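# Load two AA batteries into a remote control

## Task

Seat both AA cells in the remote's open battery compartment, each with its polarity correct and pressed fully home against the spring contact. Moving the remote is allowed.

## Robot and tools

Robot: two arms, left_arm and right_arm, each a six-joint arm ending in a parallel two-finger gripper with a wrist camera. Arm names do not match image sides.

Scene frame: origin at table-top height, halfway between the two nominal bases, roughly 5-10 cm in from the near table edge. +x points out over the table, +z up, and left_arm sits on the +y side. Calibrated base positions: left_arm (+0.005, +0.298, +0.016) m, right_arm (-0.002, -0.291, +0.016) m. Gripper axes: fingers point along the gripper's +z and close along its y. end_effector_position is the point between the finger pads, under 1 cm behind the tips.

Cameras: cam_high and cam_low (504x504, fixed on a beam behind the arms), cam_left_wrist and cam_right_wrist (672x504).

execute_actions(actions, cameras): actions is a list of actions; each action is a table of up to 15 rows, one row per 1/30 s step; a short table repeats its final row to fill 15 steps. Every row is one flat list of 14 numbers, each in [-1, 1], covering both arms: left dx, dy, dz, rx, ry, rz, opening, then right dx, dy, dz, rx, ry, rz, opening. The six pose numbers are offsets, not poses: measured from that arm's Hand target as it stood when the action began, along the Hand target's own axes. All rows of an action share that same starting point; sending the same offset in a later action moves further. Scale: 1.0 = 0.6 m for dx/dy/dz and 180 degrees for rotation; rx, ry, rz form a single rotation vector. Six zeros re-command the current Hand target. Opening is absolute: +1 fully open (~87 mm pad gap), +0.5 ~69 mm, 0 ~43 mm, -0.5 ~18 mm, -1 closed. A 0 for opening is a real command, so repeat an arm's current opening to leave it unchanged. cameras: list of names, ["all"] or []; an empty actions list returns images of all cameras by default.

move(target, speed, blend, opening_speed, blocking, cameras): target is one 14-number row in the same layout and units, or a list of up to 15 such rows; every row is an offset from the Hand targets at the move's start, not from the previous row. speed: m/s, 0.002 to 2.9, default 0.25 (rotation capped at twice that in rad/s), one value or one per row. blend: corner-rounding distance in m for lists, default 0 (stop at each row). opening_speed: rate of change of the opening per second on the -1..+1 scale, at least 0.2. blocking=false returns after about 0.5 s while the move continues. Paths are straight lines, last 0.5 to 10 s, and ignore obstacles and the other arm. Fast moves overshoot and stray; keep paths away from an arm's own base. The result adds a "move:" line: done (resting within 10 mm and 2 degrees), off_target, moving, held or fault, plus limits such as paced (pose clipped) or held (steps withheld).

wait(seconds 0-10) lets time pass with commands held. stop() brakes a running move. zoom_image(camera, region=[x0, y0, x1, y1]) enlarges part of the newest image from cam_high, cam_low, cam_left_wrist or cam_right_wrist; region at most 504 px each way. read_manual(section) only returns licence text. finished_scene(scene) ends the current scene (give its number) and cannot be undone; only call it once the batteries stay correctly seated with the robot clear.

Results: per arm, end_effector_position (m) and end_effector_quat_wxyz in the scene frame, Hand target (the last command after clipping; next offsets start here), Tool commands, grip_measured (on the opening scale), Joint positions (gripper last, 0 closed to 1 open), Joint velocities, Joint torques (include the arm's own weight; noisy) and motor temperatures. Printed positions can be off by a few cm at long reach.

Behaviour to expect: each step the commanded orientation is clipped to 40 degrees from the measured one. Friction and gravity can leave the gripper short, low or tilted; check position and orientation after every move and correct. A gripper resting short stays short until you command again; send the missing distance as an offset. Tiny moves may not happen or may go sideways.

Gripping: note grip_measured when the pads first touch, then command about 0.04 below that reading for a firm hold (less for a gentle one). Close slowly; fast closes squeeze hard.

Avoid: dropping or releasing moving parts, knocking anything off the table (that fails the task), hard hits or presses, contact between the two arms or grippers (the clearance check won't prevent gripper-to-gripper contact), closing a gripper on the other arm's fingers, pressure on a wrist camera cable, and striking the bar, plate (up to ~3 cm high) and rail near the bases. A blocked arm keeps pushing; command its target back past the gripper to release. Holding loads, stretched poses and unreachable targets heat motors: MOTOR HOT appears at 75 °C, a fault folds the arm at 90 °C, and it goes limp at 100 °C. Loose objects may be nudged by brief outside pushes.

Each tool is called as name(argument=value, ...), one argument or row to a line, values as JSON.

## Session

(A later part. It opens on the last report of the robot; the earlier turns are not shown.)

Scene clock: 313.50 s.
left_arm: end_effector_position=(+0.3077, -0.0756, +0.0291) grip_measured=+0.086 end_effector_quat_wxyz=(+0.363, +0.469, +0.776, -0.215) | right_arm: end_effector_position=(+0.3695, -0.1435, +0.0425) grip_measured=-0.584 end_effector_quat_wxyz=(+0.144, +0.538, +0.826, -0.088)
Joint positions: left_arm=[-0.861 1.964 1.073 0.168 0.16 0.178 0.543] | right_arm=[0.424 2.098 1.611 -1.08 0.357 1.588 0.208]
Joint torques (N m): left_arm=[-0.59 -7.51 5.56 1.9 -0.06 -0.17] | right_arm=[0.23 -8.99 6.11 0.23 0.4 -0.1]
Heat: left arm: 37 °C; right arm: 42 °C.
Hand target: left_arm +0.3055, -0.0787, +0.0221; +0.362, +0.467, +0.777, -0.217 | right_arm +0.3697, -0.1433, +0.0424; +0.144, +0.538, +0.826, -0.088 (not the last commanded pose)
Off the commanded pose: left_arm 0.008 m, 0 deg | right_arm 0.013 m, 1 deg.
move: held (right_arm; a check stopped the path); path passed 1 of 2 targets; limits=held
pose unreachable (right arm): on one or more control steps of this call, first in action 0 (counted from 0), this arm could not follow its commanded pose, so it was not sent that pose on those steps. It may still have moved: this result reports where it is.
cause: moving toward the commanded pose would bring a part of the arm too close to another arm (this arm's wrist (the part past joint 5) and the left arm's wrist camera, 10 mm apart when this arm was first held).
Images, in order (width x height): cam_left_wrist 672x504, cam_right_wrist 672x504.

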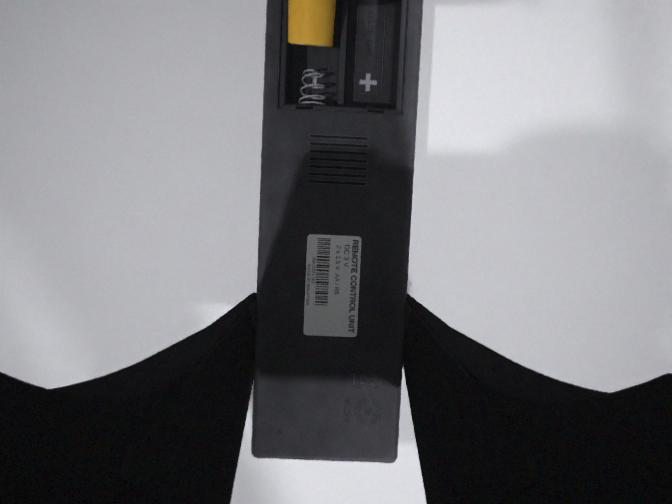

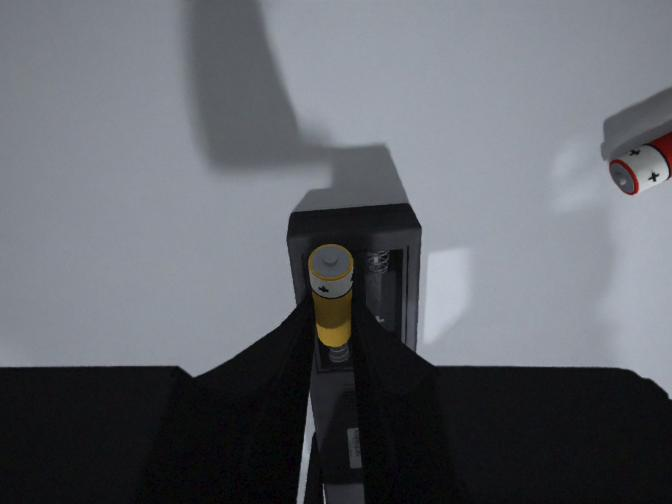

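move(
  target=[
    [0,0,0,0,0,0,0.3,0,0,0,0,0,0,-0.78],
    [0.027,0,-0.0426,0,0,0,0.3,0,0,0,0,0,0,-0.78],
    [0.027,0,-0.0426,0,0,0,-0.1,0,0,0,0,0,0,-0.78],
  ],
  speed=0.08,
  opening_speed=0.8,
  cameras=["cam_right_wrist","cam_left_wrist"],
)

Scene clock: 326.00 s.
left_arm: end_effector_position=(+0.2984, -0.0591, +0.0270) grip_measured=+0.086 end_effector_quat_wxyz=(+0.373, +0.463, +0.773, -0.219) | right_arm: end_effector_position=(+0.3695, -0.1435, +0.0425) grip_measured=-0.584 end_effector_quat_wxyz=(+0.144, +0.538, +0.826, -0.088)
Joint positions: left_arm=[-0.849 1.908 0.96 0.246 0.167 0.177 0.543] | right_arm=[0.424 2.098 1.611 -1.08 0.357 1.588 0.208]
Joint torques (N m): left_arm=[0.1 -10.47 4.18 1.41 0.04 -0.04] | right_arm=[0.21 -8.99 6.11 0.24 0.4 -0.1]
Heat: left arm: 37 °C; right arm: 43 °C.
Hand target: left_arm +0.2914, -0.0521, +0.0261; +0.361, +0.467, +0.777, -0.217 | right_arm +0.3697, -0.1433, +0.0424; +0.144, +0.538, +0.826, -0.088
Off the commanded pose: left_arm 0.010 m, 1 deg | right_arm 0.000 m, 0 deg.
move: done
Images, in order (width x height): cam_left_wrist 672x504, cam_right_wrist 672x504.

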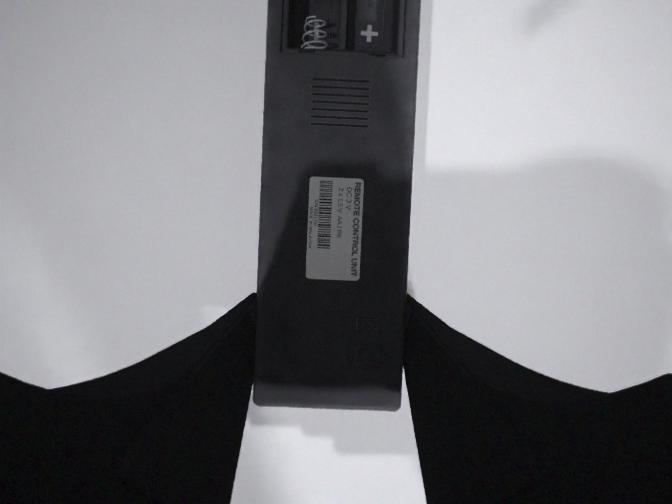

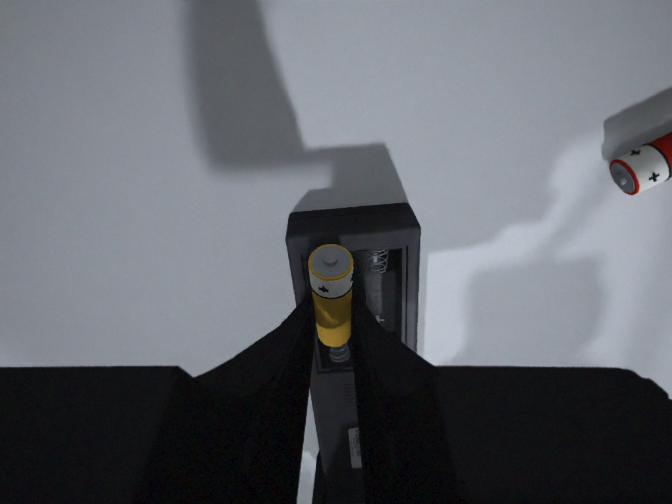

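move(
  target=[0,0,0,0,0,0,-0.1,0.027,-0.001,-0.002,0,0,0,-0.78],
  speed=0.04,
  cameras=["cam_right_wrist","cam_left_wrist"],
)

zoom_image(
  camera="cam_right_wrist",
  region=[230, 180, 430, 380],
)

Scene clock: 333.20 s.
left_arm: end_effector_position=(+0.2984, -0.0591, +0.0270) grip_measured=+0.086 end_effector_quat_wxyz=(+0.373, +0.463, +0.773, -0.219) | right_arm: end_effector_position=(+0.3653, -0.1346, +0.0427) grip_measured=-0.584 end_effector_quat_wxyz=(+0.146, +0.536, +0.827, -0.088)
Joint positions: left_arm=[-0.849 1.908 0.96 0.246 0.167 0.177 0.543] | right_arm=[0.45 2.098 1.611 -1.086 0.36 1.61 0.208]
Joint torques (N m): left_arm=[0.09 -10.47 4.21 1.4 0.02 -0.04] | right_arm=[1.5 -8.34 5.56 0.26 0.37 0.12]
Heat: left arm: 38 °C; right arm: 43 °C.
Hand target: left_arm +0.2914, -0.0521, +0.0261; +0.361, +0.467, +0.777, -0.217 | right_arm +0.3628, -0.1291, +0.0382; +0.144, +0.538, +0.826, -0.088
Off the commanded pose: left_arm 0.010 m, 1 deg | right_arm 0.007 m, 0 deg.
move: done
Images, in order (width x height): cam_left_wrist 672x504, cam_right_wrist 672x504.

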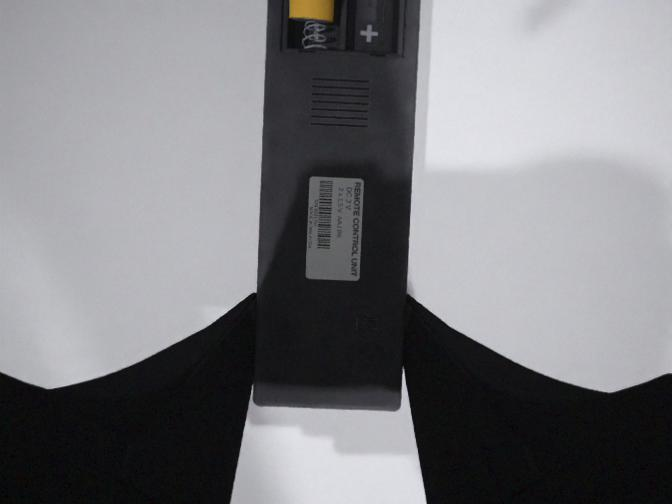

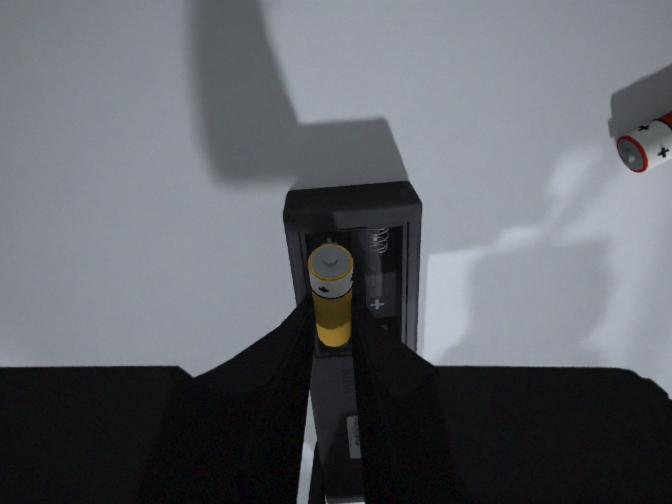

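Scaled by 2.520.

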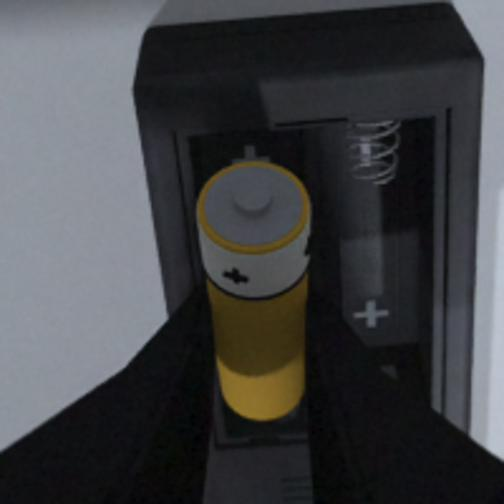

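move(
  target=[0,0,0,0,0,0,-0.1,0.012,0,-0.003,0,0,0,-0.8],
  speed=0.04,
  cameras=["cam_right_wrist","cam_left_wrist"],
)

zoom_image(
  camera="cam_right_wrist",
  region=[230, 180, 430, 380],
)

zoom_image(
  camera="cam_left_wrist",
  region=[270, 0, 420, 80],
)

Scene clock: 345.23 s.
left_arm: end_effector_position=(+0.2984, -0.0591, +0.0270) grip_measured=+0.086 end_effector_quat_wxyz=(+0.373, +0.463, +0.773, -0.219) | right_arm: end_effector_position=(+0.3643, -0.1330, +0.0426) grip_measured=-0.584 end_effector_quat_wxyz=(+0.152, +0.539, +0.824, -0.091)
Joint positions: left_arm=[-0.849 1.908 0.96 0.246 0.167 0.177 0.543] | right_arm=[0.461 2.099 1.611 -1.091 0.374 1.631 0.208]
Joint torques (N m): left_arm=[0.12 -10.43 4.15 1.41 0.01 -0.05] | right_arm=[2.21 -8.08 5.87 0.26 0.24 0.13]
Heat: left arm: 39 °C; right arm: 42 °C.
Hand target: left_arm +0.2914, -0.0521, +0.0261; +0.361, +0.467, +0.777, -0.217 | right_arm +0.3599, -0.1223, +0.0375; +0.144, +0.538, +0.826, -0.088
Off the commanded pose: left_arm 0.010 m, 1 deg | right_arm 0.013 m, 1 deg.
move: off_target (right_arm)
Images, in order (width x height): cam_left_wrist 672x504, cam_right_wrist 672x504.

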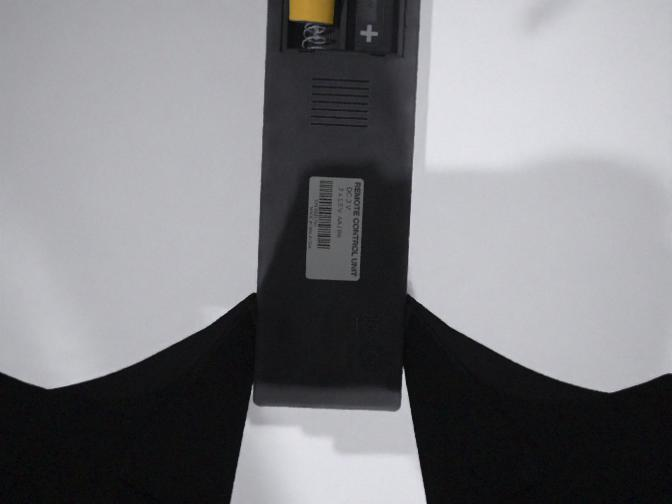

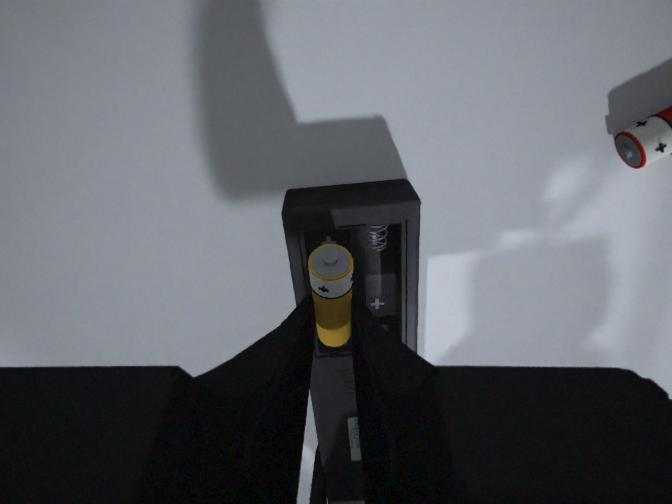

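Scaled by 2.520.

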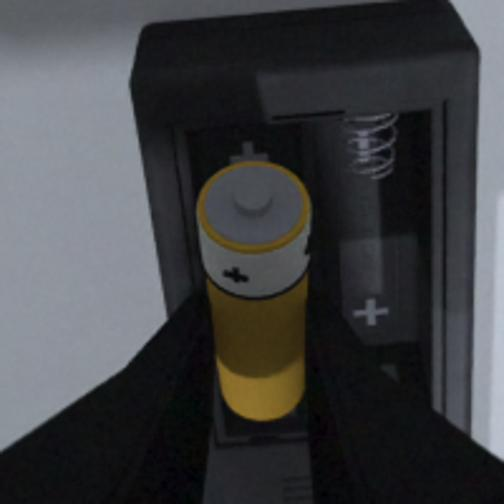

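Scaled by 3.360.

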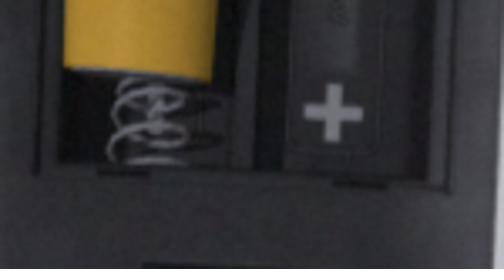

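move(
  target=[0,0,0,0,0,0,-0.1,0.018,-0.001,0,0,0,0,-0.85],
  speed=0.04,
  cameras=["cam_right_wrist","cam_left_wrist"],
)

zoom_image(
  camera="cam_right_wrist",
  region=[230, 180, 430, 380],
)

zoom_image(
  camera="cam_left_wrist",
  region=[270, 0, 420, 80],
)

Scene clock: 354.23 s.
left_arm: end_effector_position=(+0.2981, -0.0583, +0.0272) grip_measured=+0.086 end_effector_quat_wxyz=(+0.373, +0.463, +0.774, -0.219) | right_arm: end_effector_position=(+0.3644, -0.1333, +0.0427) grip_measured=-0.584 end_effector_quat_wxyz=(+0.162, +0.540, +0.820, -0.097)
Joint positions: left_arm=[-0.849 1.904 0.957 0.246 0.167 0.177 0.543] | right_arm=[0.471 2.101 1.611 -1.094 0.397 1.648 0.208]
Joint torques (N m): left_arm=[0.03 -10.18 4.49 1.42 0.02 -0.03] | right_arm=[0.65 -8.98 6.06 0.2 0.34 -0.1]
Heat: left arm: 39 °C; right arm: 42 °C.
Hand target: left_arm +0.2913, -0.0521, +0.0262; +0.361, +0.467, +0.777, -0.217 | right_arm +0.3632, -0.1304, +0.0425; +0.159, +0.539, +0.822, -0.094 (not the last commanded pose)
Off the commanded pose: left_arm 0.009 m, 1 deg | right_arm 0.024 m, 2 deg.
move: held (right_arm; a check stopped the path); limits=held
pose unreachable (right arm): on one or more control steps of this call, first in action 0 (counted from 0), this arm could not follow its commanded pose, so it was not sent that pose on those steps. It may still have moved: this result reports where it is.
cause: moving toward the commanded pose would bring a part of the arm too close to another arm (this arm's wrist (the part past joint 5) and the left arm's wrist camera, 14 mm apart when this arm was first held).
Images, in order (width x height): cam_left_wrist 672x504, cam_right_wrist 672x504.

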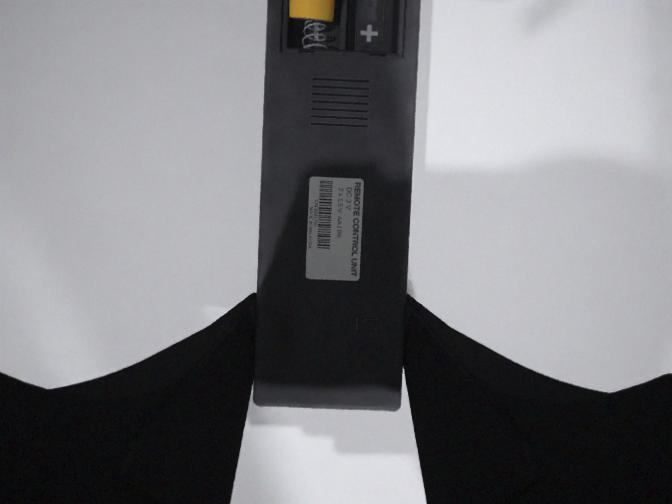

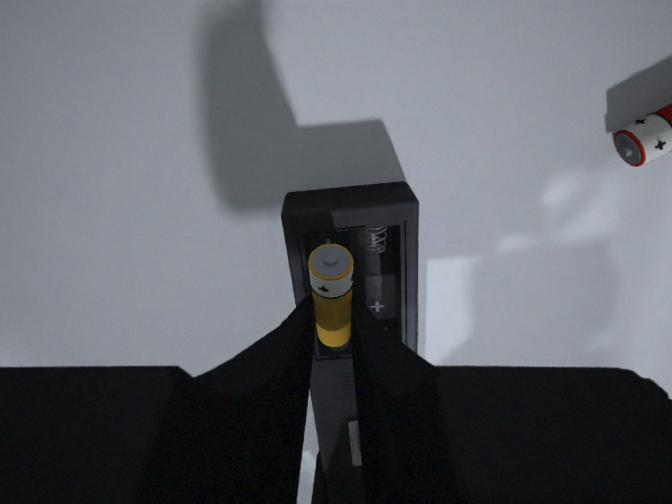

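Scaled by 2.520.

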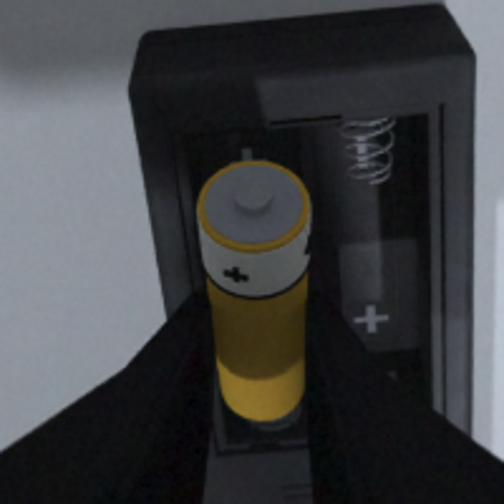

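Scaled by 3.360.

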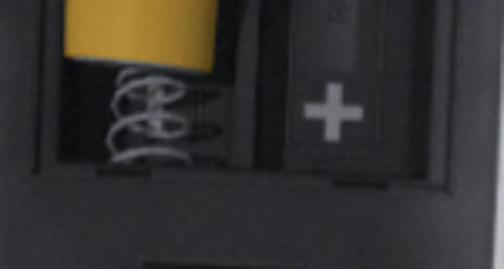

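move(
  target=[
    [0,0,0,0,0,0,0.3,0,0,0,0,0,0,-0.85],
    [-0.008,0,-0.007,0,-0.083,0,0.3,0,0,0,0,0,0,-0.85],
    [-0.005,0,-0.004,0,-0.083,0,-0.1,0,0,0,0,0,0,-0.85],
  ],
  speed=0.1,
  opening_speed=0.8,
  cameras=["cam_right_wrist","cam_left_wrist","cam_low"],
)

Scene clock: 367.87 s.
left_arm: end_effector_position=(+0.2915, -0.0504, +0.0290) grip_measured=+0.082 end_effector_quat_wxyz=(+0.456, +0.439, +0.726, -0.269) | right_arm: end_effector_position=(+0.3644, -0.1333, +0.0427) grip_measured=-0.584 end_effector_quat_wxyz=(+0.162, +0.540, +0.820, -0.097)
Joint positions: left_arm=[-0.822 1.89 0.708 0.699 0.23 0.154 0.541] | right_arm=[0.471 2.101 1.611 -1.094 0.397 1.648 0.208]
Joint torques (N m): left_arm=[0.2 -7.1 4.52 2.1 0.05 -0.2] | right_arm=[0.64 -8.99 6.06 0.2 0.34 -0.1]
Motor temperatures (°C): left_arm=[25 41 36 32 24 22 25] | right_arm=[23 43 42 25 24 22 25]
Heat: left arm: 41 °C; right arm: 43 °C.
Hand target: left_arm +0.2914, -0.0521, +0.0300; +0.460, +0.435, +0.724, -0.276 | right_arm +0.3632, -0.1304, +0.0425; +0.159, +0.539, +0.822, -0.094
Off the commanded pose: left_arm 0.002 m, 1 deg | right_arm 0.003 m, 1 deg.
move: done
Images, in order (width x height): cam_low 504x504, cam_left_wrist 672x504, cam_right_wrist 672x504.

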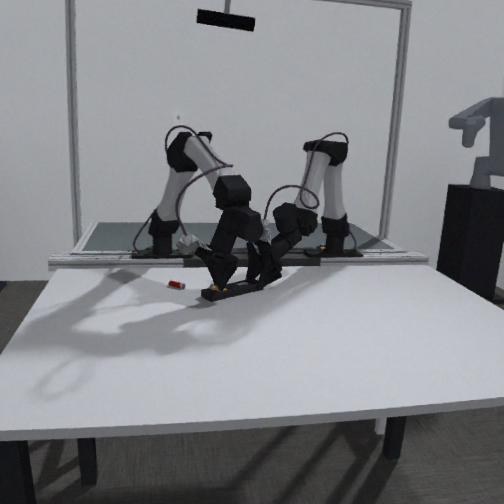

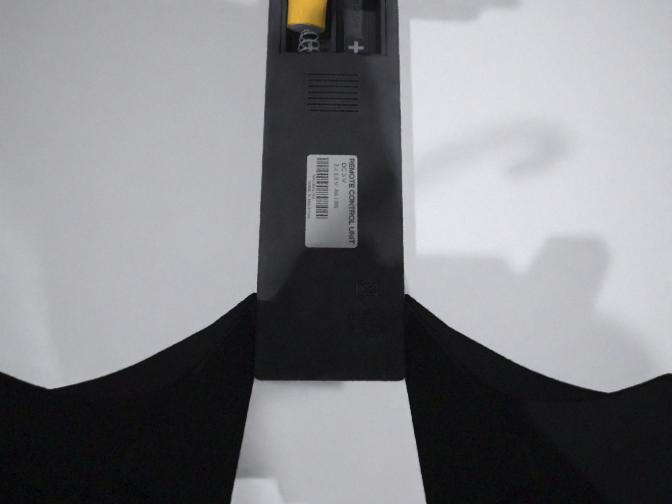

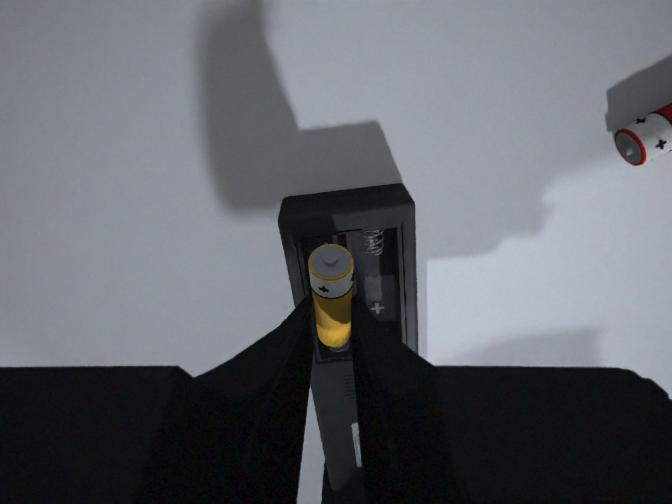

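move(
  target=[
    [0,0,0,0,0,0,-0.1,0,-0.005,0,0,0,-0.03,-0.85],
    [0,0,0,0,0,0,-0.1,0.025,-0.005,-0.005,0,0,-0.03,-0.85],
  ],
  speed=0.04,
  cameras=["cam_right_wrist","cam_left_wrist"],
)

zoom_image(
  camera="cam_right_wrist",
  region=[230, 180, 430, 380],
)

zoom_image(
  camera="cam_left_wrist",
  region=[270, 0, 420, 80],
)

Scene clock: 383.60 s.
left_arm: end_effector_position=(+0.2910, -0.0507, +0.0290) grip_measured=+0.082 end_effector_quat_wxyz=(+0.455, +0.440, +0.726, -0.270) | right_arm: end_effector_position=(+0.3597, -0.1306, +0.0428) grip_measured=-0.584 end_effector_quat_wxyz=(+0.166, +0.502, +0.842, -0.107)
Joint positions: left_arm=[-0.822 1.89 0.708 0.699 0.233 0.154 0.541] | right_arm=[0.49 2.102 1.611 -1.096 0.415 1.579 0.208]
Joint torques (N m): left_arm=[0.2 -7.19 4.52 2.11 0.03 -0.18] | right_arm=[2.39 -7.92 7.16 0.1 0.18 0.03]
Heat: left arm: 40 °C; right arm: 44 °C.
Hand target: left_arm +0.2914, -0.0522, +0.0301; +0.459, +0.435, +0.724, -0.276 | right_arm +0.3544, -0.1178, +0.0398; +0.154, +0.499, +0.846, -0.102
Off the commanded pose: left_arm 0.002 m, 1 deg | right_arm 0.014 m, 2 deg.
move: off_target (right_arm)
Images, in order (width x height): cam_left_wrist 672x504, cam_right_wrist 672x504.

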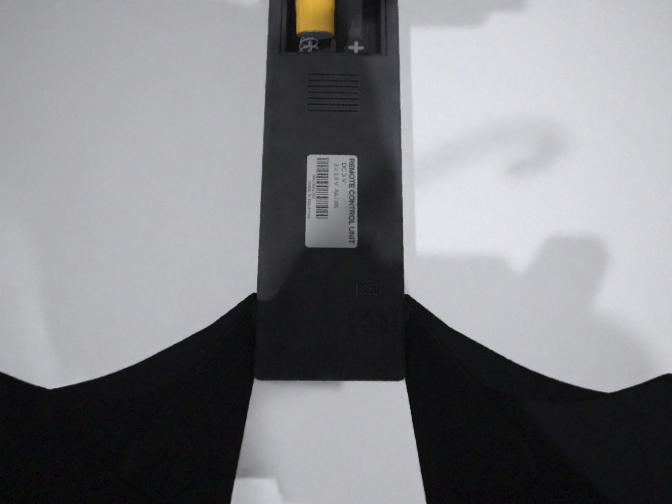

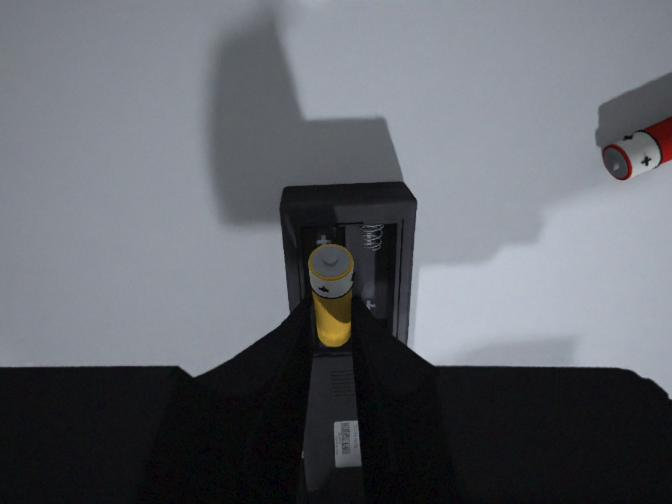

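Scaled by 2.520.

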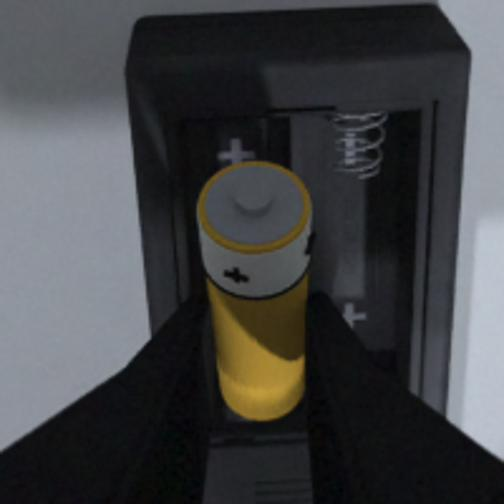

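Scaled by 3.360.

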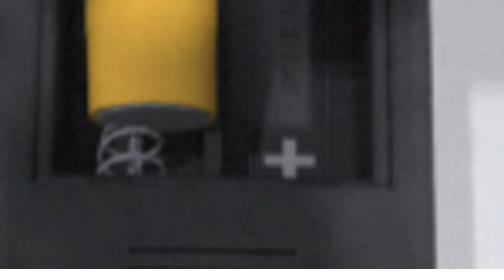

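move(
  target=[
    [0,0,0,0,0,0,-0.1,0.016,0.003,0.002,0,0,0,-0.85],
    [0,0,0,0,0,0,-0.1,0.02,0.003,0.012,0,0.06,0,-0.85],
  ],
  speed=0.04,
  cameras=["cam_right_wrist","cam_left_wrist"],
)

zoom_image(
  camera="cam_right_wrist",
  region=[230, 180, 430, 380],
)

zoom_image(
  camera="cam_left_wrist",
  region=[270, 0, 420, 80],
)

Scene clock: 395.63 s.
left_arm: end_effector_position=(+0.2910, -0.0507, +0.0290) grip_measured=+0.082 end_effector_quat_wxyz=(+0.455, +0.440, +0.726, -0.270) | right_arm: end_effector_position=(+0.3604, -0.1319, +0.0384) grip_measured=-0.584 end_effector_quat_wxyz=(+0.114, +0.515, +0.846, -0.079)
Joint positions: left_arm=[-0.822 1.89 0.708 0.699 0.233 0.154 0.541] | right_arm=[0.432 2.107 1.611 -1.082 0.296 1.537 0.208]
Joint torques (N m): left_arm=[0.16 -7.1 4.53 2.12 0.02 -0.17] | right_arm=[1.81 -7.49 5.55 0.4 -0.53 -0.15]
Heat: left arm: 39 °C; right arm: 43 °C.
Hand target: left_arm +0.2914, -0.0522, +0.0301; +0.459, +0.435, +0.724, -0.276 | right_arm +0.3517, -0.1096, +0.0287; +0.074, +0.507, +0.857, -0.054
Off the commanded pose: left_arm 0.002 m, 1 deg | right_arm 0.026 m, 6 deg.
move: off_target (right_arm)
Images, in order (width x height): cam_left_wrist 672x504, cam_right_wrist 672x504.

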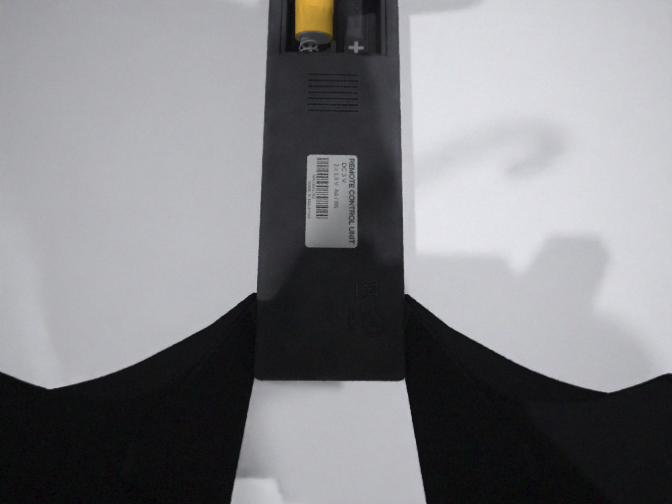

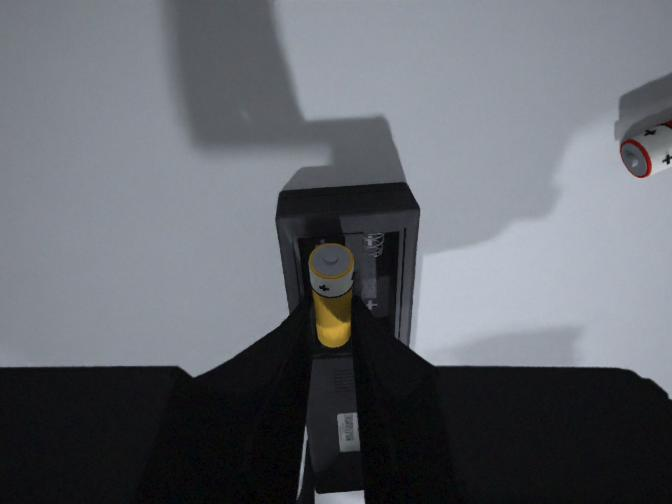

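Scaled by 2.520.

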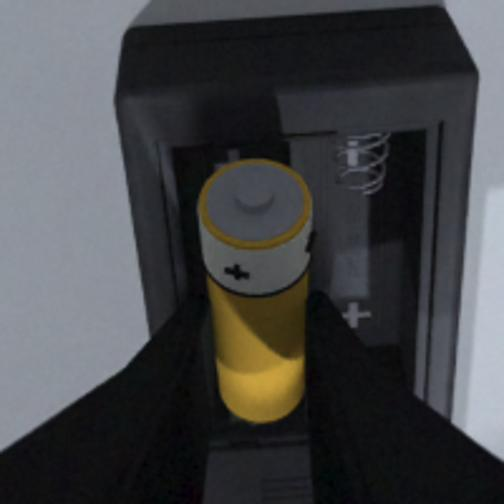

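Scaled by 3.360.

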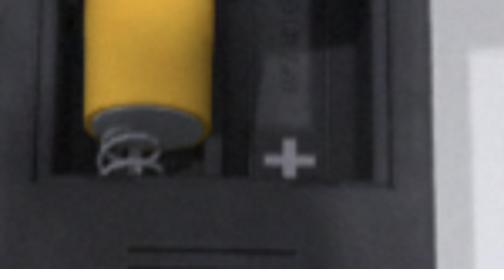

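move(
  target=[0,0,0,0,0,0,-0.1,-0.012,0.002,0.008,0,0.06,0,-0.85],
  speed=0.04,
  cameras=["cam_right_wrist","cam_left_wrist"],
)

zoom_image(
  camera="cam_right_wrist",
  region=[230, 180, 430, 380],
)

zoom_image(
  camera="cam_left_wrist",
  region=[270, 0, 420, 80],
)

Scene clock: 417.57 s.
left_arm: end_effector_position=(+0.2910, -0.0507, +0.0290) grip_measured=+0.082 end_effector_quat_wxyz=(+0.455, +0.440, +0.726, -0.270) | right_arm: end_effector_position=(+0.3611, -0.1345, +0.0364) grip_measured=-0.584 end_effector_quat_wxyz=(+0.027, +0.520, +0.854, -0.023)
Joint positions: left_arm=[-0.822 1.89 0.708 0.699 0.233 0.154 0.541] | right_arm=[0.332 2.116 1.611 -1.066 0.089 1.436 0.208]
Joint torques (N m): left_arm=[0.2 -7.06 4.48 2.1 0.03 -0.19] | right_arm=[1.57 -6.08 6.64 0.36 -0.44 -0.21]
Heat: left arm: 39 °C; right arm: 42 °C.
Hand target: left_arm +0.2914, -0.0522, +0.0301; +0.459, +0.435, +0.724, -0.276 | right_arm +0.3565, -0.1159, +0.0253; -0.007, +0.510, +0.860, -0.006
Off the commanded pose: left_arm 0.002 m, 1 deg | right_arm 0.022 m, 5 deg.
move: off_target (right_arm)
Images, in order (width x height): cam_left_wrist 672x504, cam_right_wrist 672x504.

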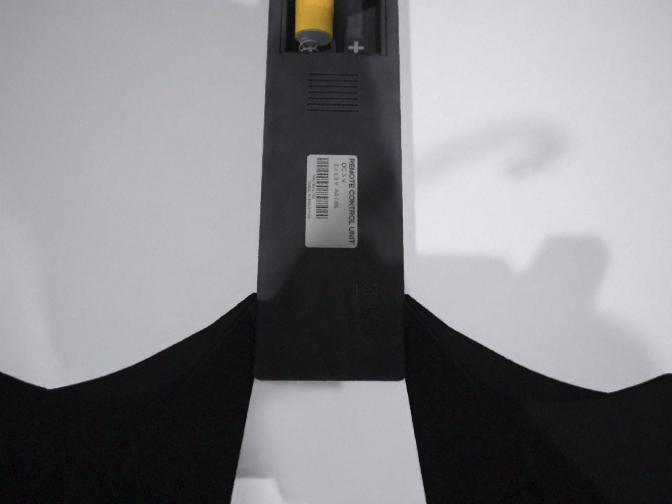

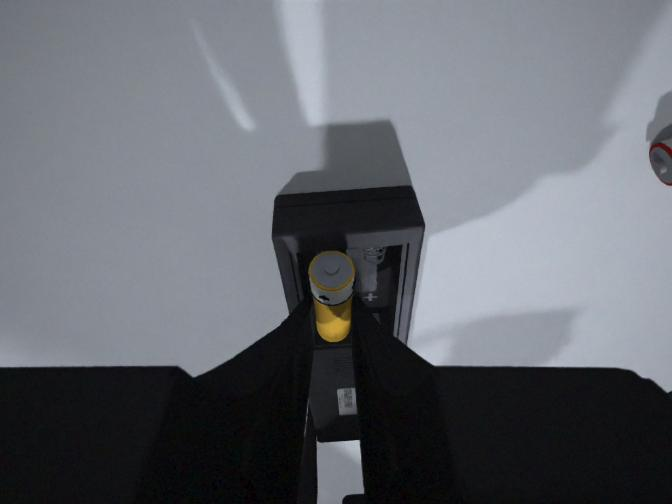

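Scaled by 2.520.

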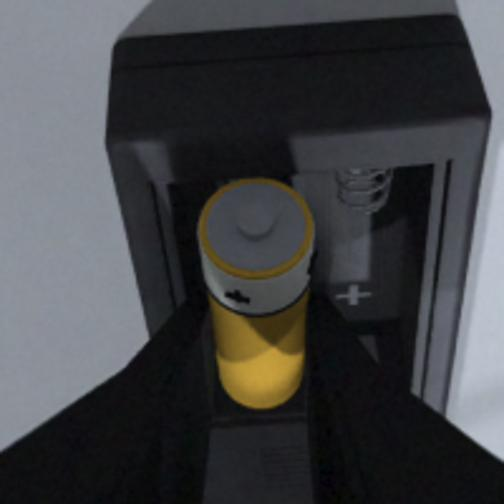

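Scaled by 3.360.

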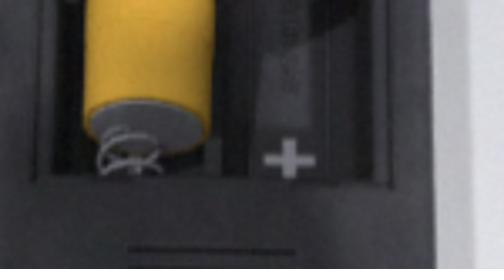

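move(
  target=[
    [0,0,0,0,0,0,-0.1,-0.02,-0.005,-0.008,0,0,0,-0.85],
    [0,0,0,0,0,0,-0.1,-0.02,-0.005,-0.010,0,0,0,-0.45],
    [0,0,0,0,0,0,-0.1,-0.02,-0.005,-0.06,0,0,0,-0.45],
  ],
  speed=0.06,
  opening_speed=0.5,
  cameras=["cam_right_wrist","cam_left_wrist"],
)

zoom_image(
  camera="cam_right_wrist",
  region=[230, 130, 430, 330],
)

zoom_image(
  camera="cam_left_wrist",
  region=[270, 0, 420, 80],
)

Scene clock: 435.40 s.
left_arm: end_effector_position=(+0.2910, -0.0507, +0.0290) grip_measured=+0.082 end_effector_quat_wxyz=(+0.455, +0.440, +0.726, -0.270) | right_arm: end_effector_position=(+0.3564, -0.1344, +0.0522) grip_measured=-0.450 end_effector_quat_wxyz=(-0.008, +0.514, +0.858, -0.019)
Joint positions: left_arm=[-0.822 1.89 0.708 0.699 0.233 0.154 0.541] | right_arm=[0.311 2.124 1.679 -1.162 0.031 1.402 0.275]
Joint torques (N m): left_arm=[0.13 -7.13 4.55 2.11 0.03 -0.19] | right_arm=[0.81 -9.37 9.02 0.1 0.08 -0.14]
Motor temperatures (°C): left_arm=[25 38 35 37 23 22 25] | right_arm=[23 40 42 24 25 22 25]
Heat: left arm: 38 °C; right arm: 42 °C.
Hand target: left_arm +0.2914, -0.0522, +0.0300; +0.459, +0.435, +0.724, -0.276 | right_arm +0.3605, -0.1278, +0.0613; -0.007, +0.510, +0.860, -0.006
Off the commanded pose: left_arm 0.002 m, 1 deg | right_arm 0.012 m, 2 deg.
move: off_target (right_arm)
Images, in order (width x height): cam_left_wrist 672x504, cam_right_wrist 672x504.

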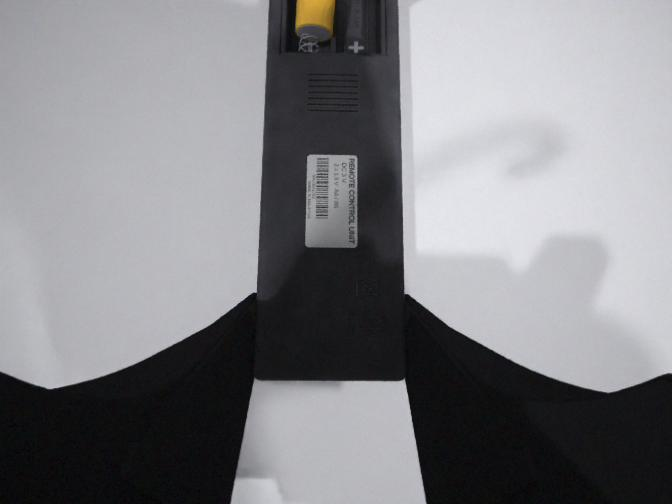

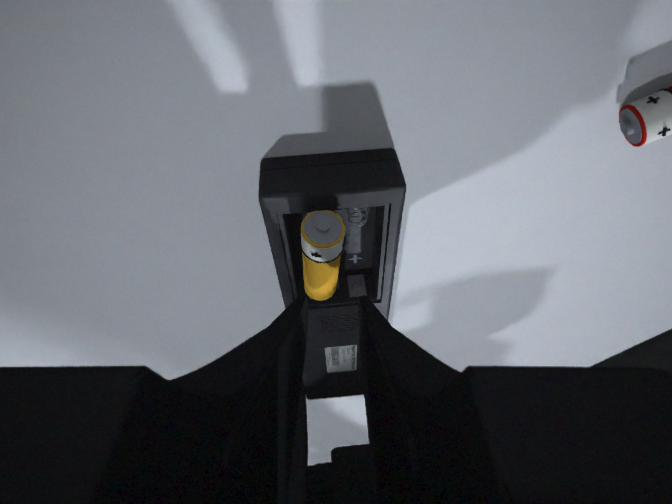

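Scaled by 2.520.

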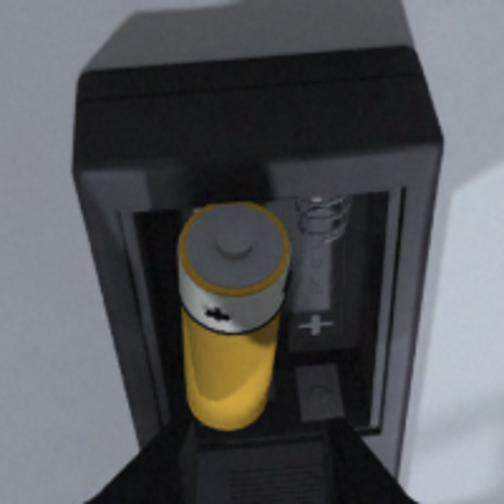

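Scaled by 3.360.

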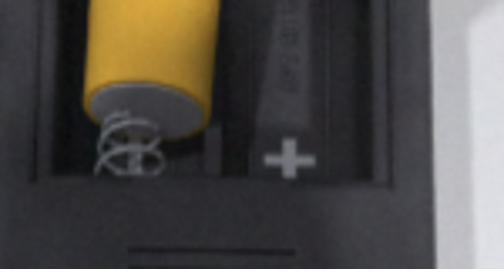

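move(
  target=[0,0,0,0,0,0,-0.1,-0.030,-0.003,0.012,0,0,0,-0.3],
  speed=0.06,
  cameras=["cam_right_wrist"],
)

Scene clock: 458.20 s.
left_arm: end_effector_position=(+0.2910, -0.0507, +0.0290) grip_measured=+0.082 end_effector_quat_wxyz=(+0.455, +0.440, +0.726, -0.270) | right_arm: end_effector_position=(+0.3606, -0.1494, +0.0520) grip_measured=-0.300 end_effector_quat_wxyz=(-0.009, +0.513, +0.858, -0.019)
Joint positions: left_arm=[-0.822 1.89 0.708 0.699 0.233 0.154 0.541] | right_arm=[0.272 2.124 1.679 -1.163 0.03 1.361 0.35]
Joint torques (N m): left_arm=[0.17 -7.15 4.59 2.12 0.02 -0.18] | right_arm=[0.34 -8.43 8.16 0.25 0.1 -0.19]
Heat: left arm: 38 °C; right arm: 44 °C.
Hand target: left_arm +0.2914, -0.0522, +0.0300; +0.459, +0.435, +0.724, -0.276 | right_arm +0.3674, -0.1444, +0.0540; -0.007, +0.510, +0.860, -0.006
Off the commanded pose: left_arm 0.002 m, 1 deg | right_arm 0.009 m, 2 deg.
move: done
Images, in order (width x height): cam_right_wrist 672x504.

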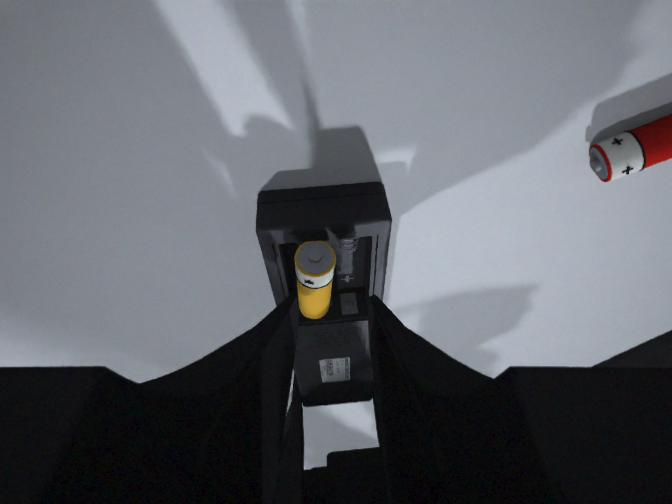

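move(
  target=[
    [0,0,0,0,0,0,-0.1,-0.006,0.010,0.018,0,0,0,-0.3],
    [0,0,0,0,0,0,-0.1,-0.006,0.010,0.018,0,0,0,-0.75],
  ],
  speed=0.06,
  opening_speed=0.5,
  cameras=["cam_right_wrist"],
)

zoom_image(
  camera="cam_right_wrist",
  region=[230, 180, 430, 380],
)

Scene clock: 468.67 s.
left_arm: end_effector_position=(+0.2907, -0.0510, +0.0291) grip_measured=+0.082 end_effector_quat_wxyz=(+0.455, +0.440, +0.725, -0.271) | right_arm: end_effector_position=(+0.3651, -0.1471, +0.0388) grip_measured=-0.575 end_effector_quat_wxyz=(-0.012, +0.511, +0.860, -0.019)
Joint positions: left_arm=[-0.822 1.89 0.708 0.699 0.235 0.154 0.541] | right_arm=[0.271 2.16 1.68 -1.132 0.026 1.354 0.213]
Joint torques (N m): left_arm=[0.2 -7.1 4.53 2.11 -0.01 -0.19] | right_arm=[-0.2 -8.73 8.98 0.18 0.14 -0.17]
Heat: left arm: 38 °C; right arm: 44 °C.
Hand target: left_arm +0.2915, -0.0521, +0.0300; +0.460, +0.435, +0.724, -0.276 | right_arm +0.3741, -0.1447, +0.0431; -0.007, +0.510, +0.860, -0.006
Off the commanded pose: left_arm 0.002 m, 1 deg | right_arm 0.010 m, 2 deg.
move: done; target 2's new opening was sent with right_arm's hand 0.014 m and 2 deg from that target
Images, in order (width x height): cam_right_wrist 672x504.

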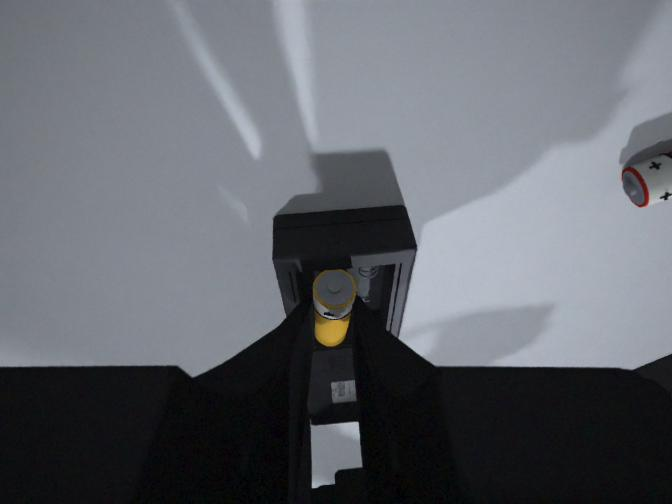

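Scaled by 2.520.

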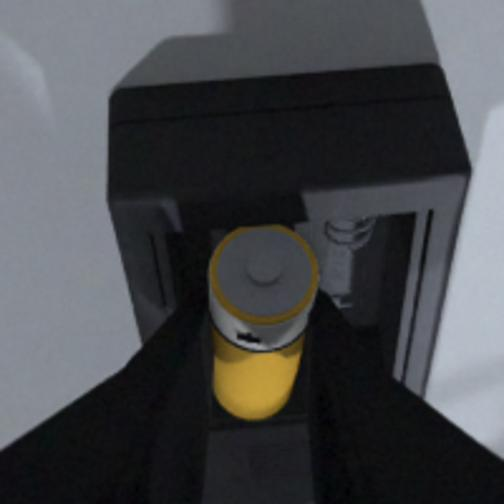

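move(
  target=[
    [0,0,0,0,0,0,-0.1,0.004,0.007,0,0,0,0,-0.8],
    [0,0,0,0,0,0,-0.1,0.004,0.007,0.022,0,0,0,-0.8],
  ],
  speed=0.05,
  cameras=["cam_right_wrist","cam_left_wrist"],
)

zoom_image(
  camera="cam_right_wrist",
  region=[230, 180, 430, 380],
)

zoom_image(
  camera="cam_left_wrist",
  region=[270, 0, 420, 80],
)

Scene clock: 478.37 s.
left_arm: end_effector_position=(+0.2906, -0.0510, +0.0292) grip_measured=+0.082 end_effector_quat_wxyz=(+0.455, +0.439, +0.726, -0.272) | right_arm: end_effector_position=(+0.3664, -0.1465, +0.0383) grip_measured=-0.575 end_effector_quat_wxyz=(-0.015, +0.511, +0.859, -0.021)
Joint positions: left_arm=[-0.822 1.89 0.708 0.7 0.235 0.151 0.541] | right_arm=[0.271 2.173 1.699 -1.145 0.024 1.354 0.212]
Joint torques (N m): left_arm=[0.18 -7.15 4.53 2.11 -0.01 -0.15] | right_arm=[0.51 -7.87 6.05 0.62 0.16 -0.1]
Heat: left arm: 38 °C; right arm: 44 °C.
Hand target: left_arm +0.2914, -0.0522, +0.0301; +0.459, +0.435, +0.723, -0.276 | right_arm +0.3764, -0.1407, +0.0299; -0.007, +0.510, +0.860, -0.006
Off the commanded pose: left_arm 0.002 m, 1 deg | right_arm 0.014 m, 2 deg.
move: off_target (right_arm)
Images, in order (width x height): cam_left_wrist 672x504, cam_right_wrist 672x504.

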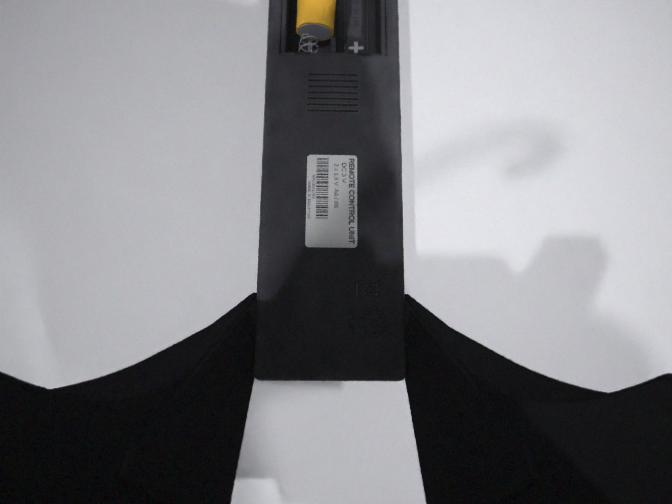

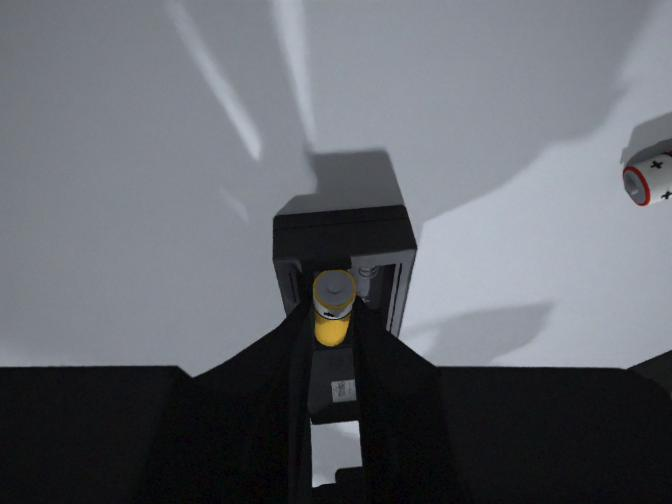

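Scaled by 2.520.

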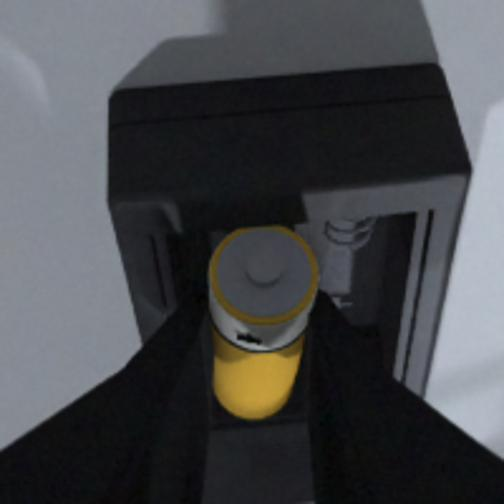

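Scaled by 3.360.

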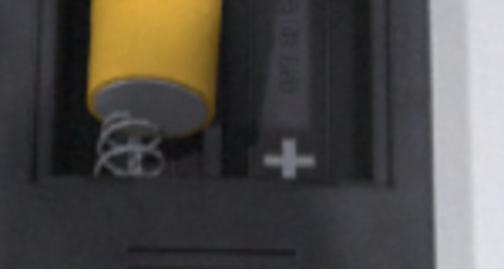

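move(
  target=[
    [0,0,0,0,0,0,-0.1,0,0,-0.012,0,0,0,-0.4],
    [0,0,0,0,0,0,-0.1,0,0.006,-0.035,0,0,0,-0.35],
  ],
  speed=0.05,
  cameras=["cam_right_wrist","cam_left_wrist"],
)

zoom_image(
  camera="cam_right_wrist",
  region=[230, 160, 430, 360],
)

Scene clock: 504.87 s.
left_arm: end_effector_position=(+0.2919, -0.0502, +0.0291) grip_measured=+0.082 end_effector_quat_wxyz=(+0.456, +0.438, +0.727, -0.269) | right_arm: end_effector_position=(+0.3758, -0.1439, +0.0472) grip_measured=-0.350 end_effector_quat_wxyz=(-0.007, +0.511, +0.860, -0.012)
Joint positions: left_arm=[-0.82 1.89 0.708 0.7 0.23 0.151 0.541] | right_arm=[0.271 2.18 1.748 -1.163 0.024 1.354 0.325]
Joint torques (N m): left_arm=[0.01 -7.1 4.55 2.11 0.04 -0.14] | right_arm=[0.77 -8.72 9.07 0.08 0.15 -0.06]
Heat: left arm: 38 °C; right arm: 43 °C.
Hand target: left_arm +0.2914, -0.0522, +0.0301; +0.460, +0.435, +0.723, -0.276 | right_arm +0.3800, -0.1388, +0.0508; -0.007, +0.510, +0.860, -0.006
Off the commanded pose: left_arm 0.002 m, 1 deg | right_arm 0.007 m, 1 deg.
move: done
Images, in order (width x height): cam_left_wrist 672x504, cam_right_wrist 672x504.

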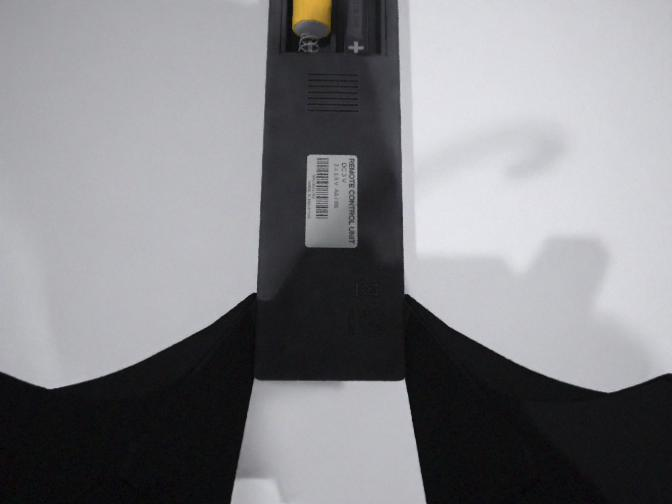

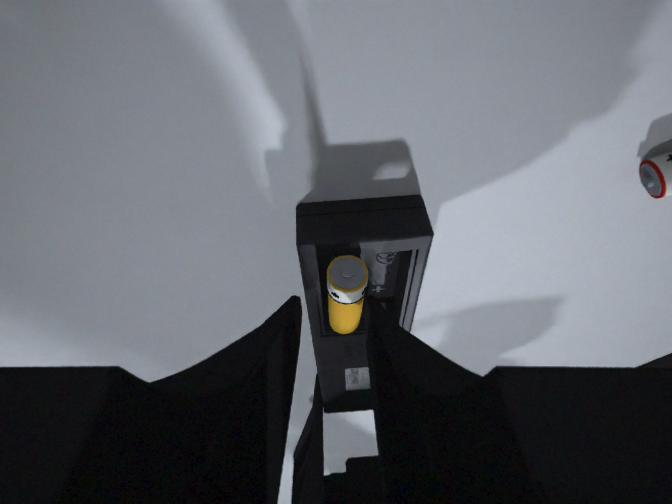

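Scaled by 2.520.

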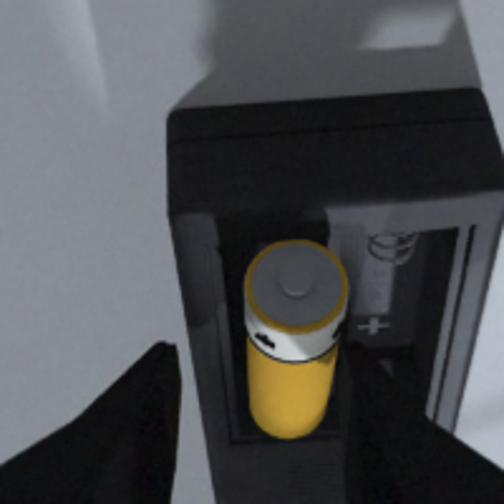

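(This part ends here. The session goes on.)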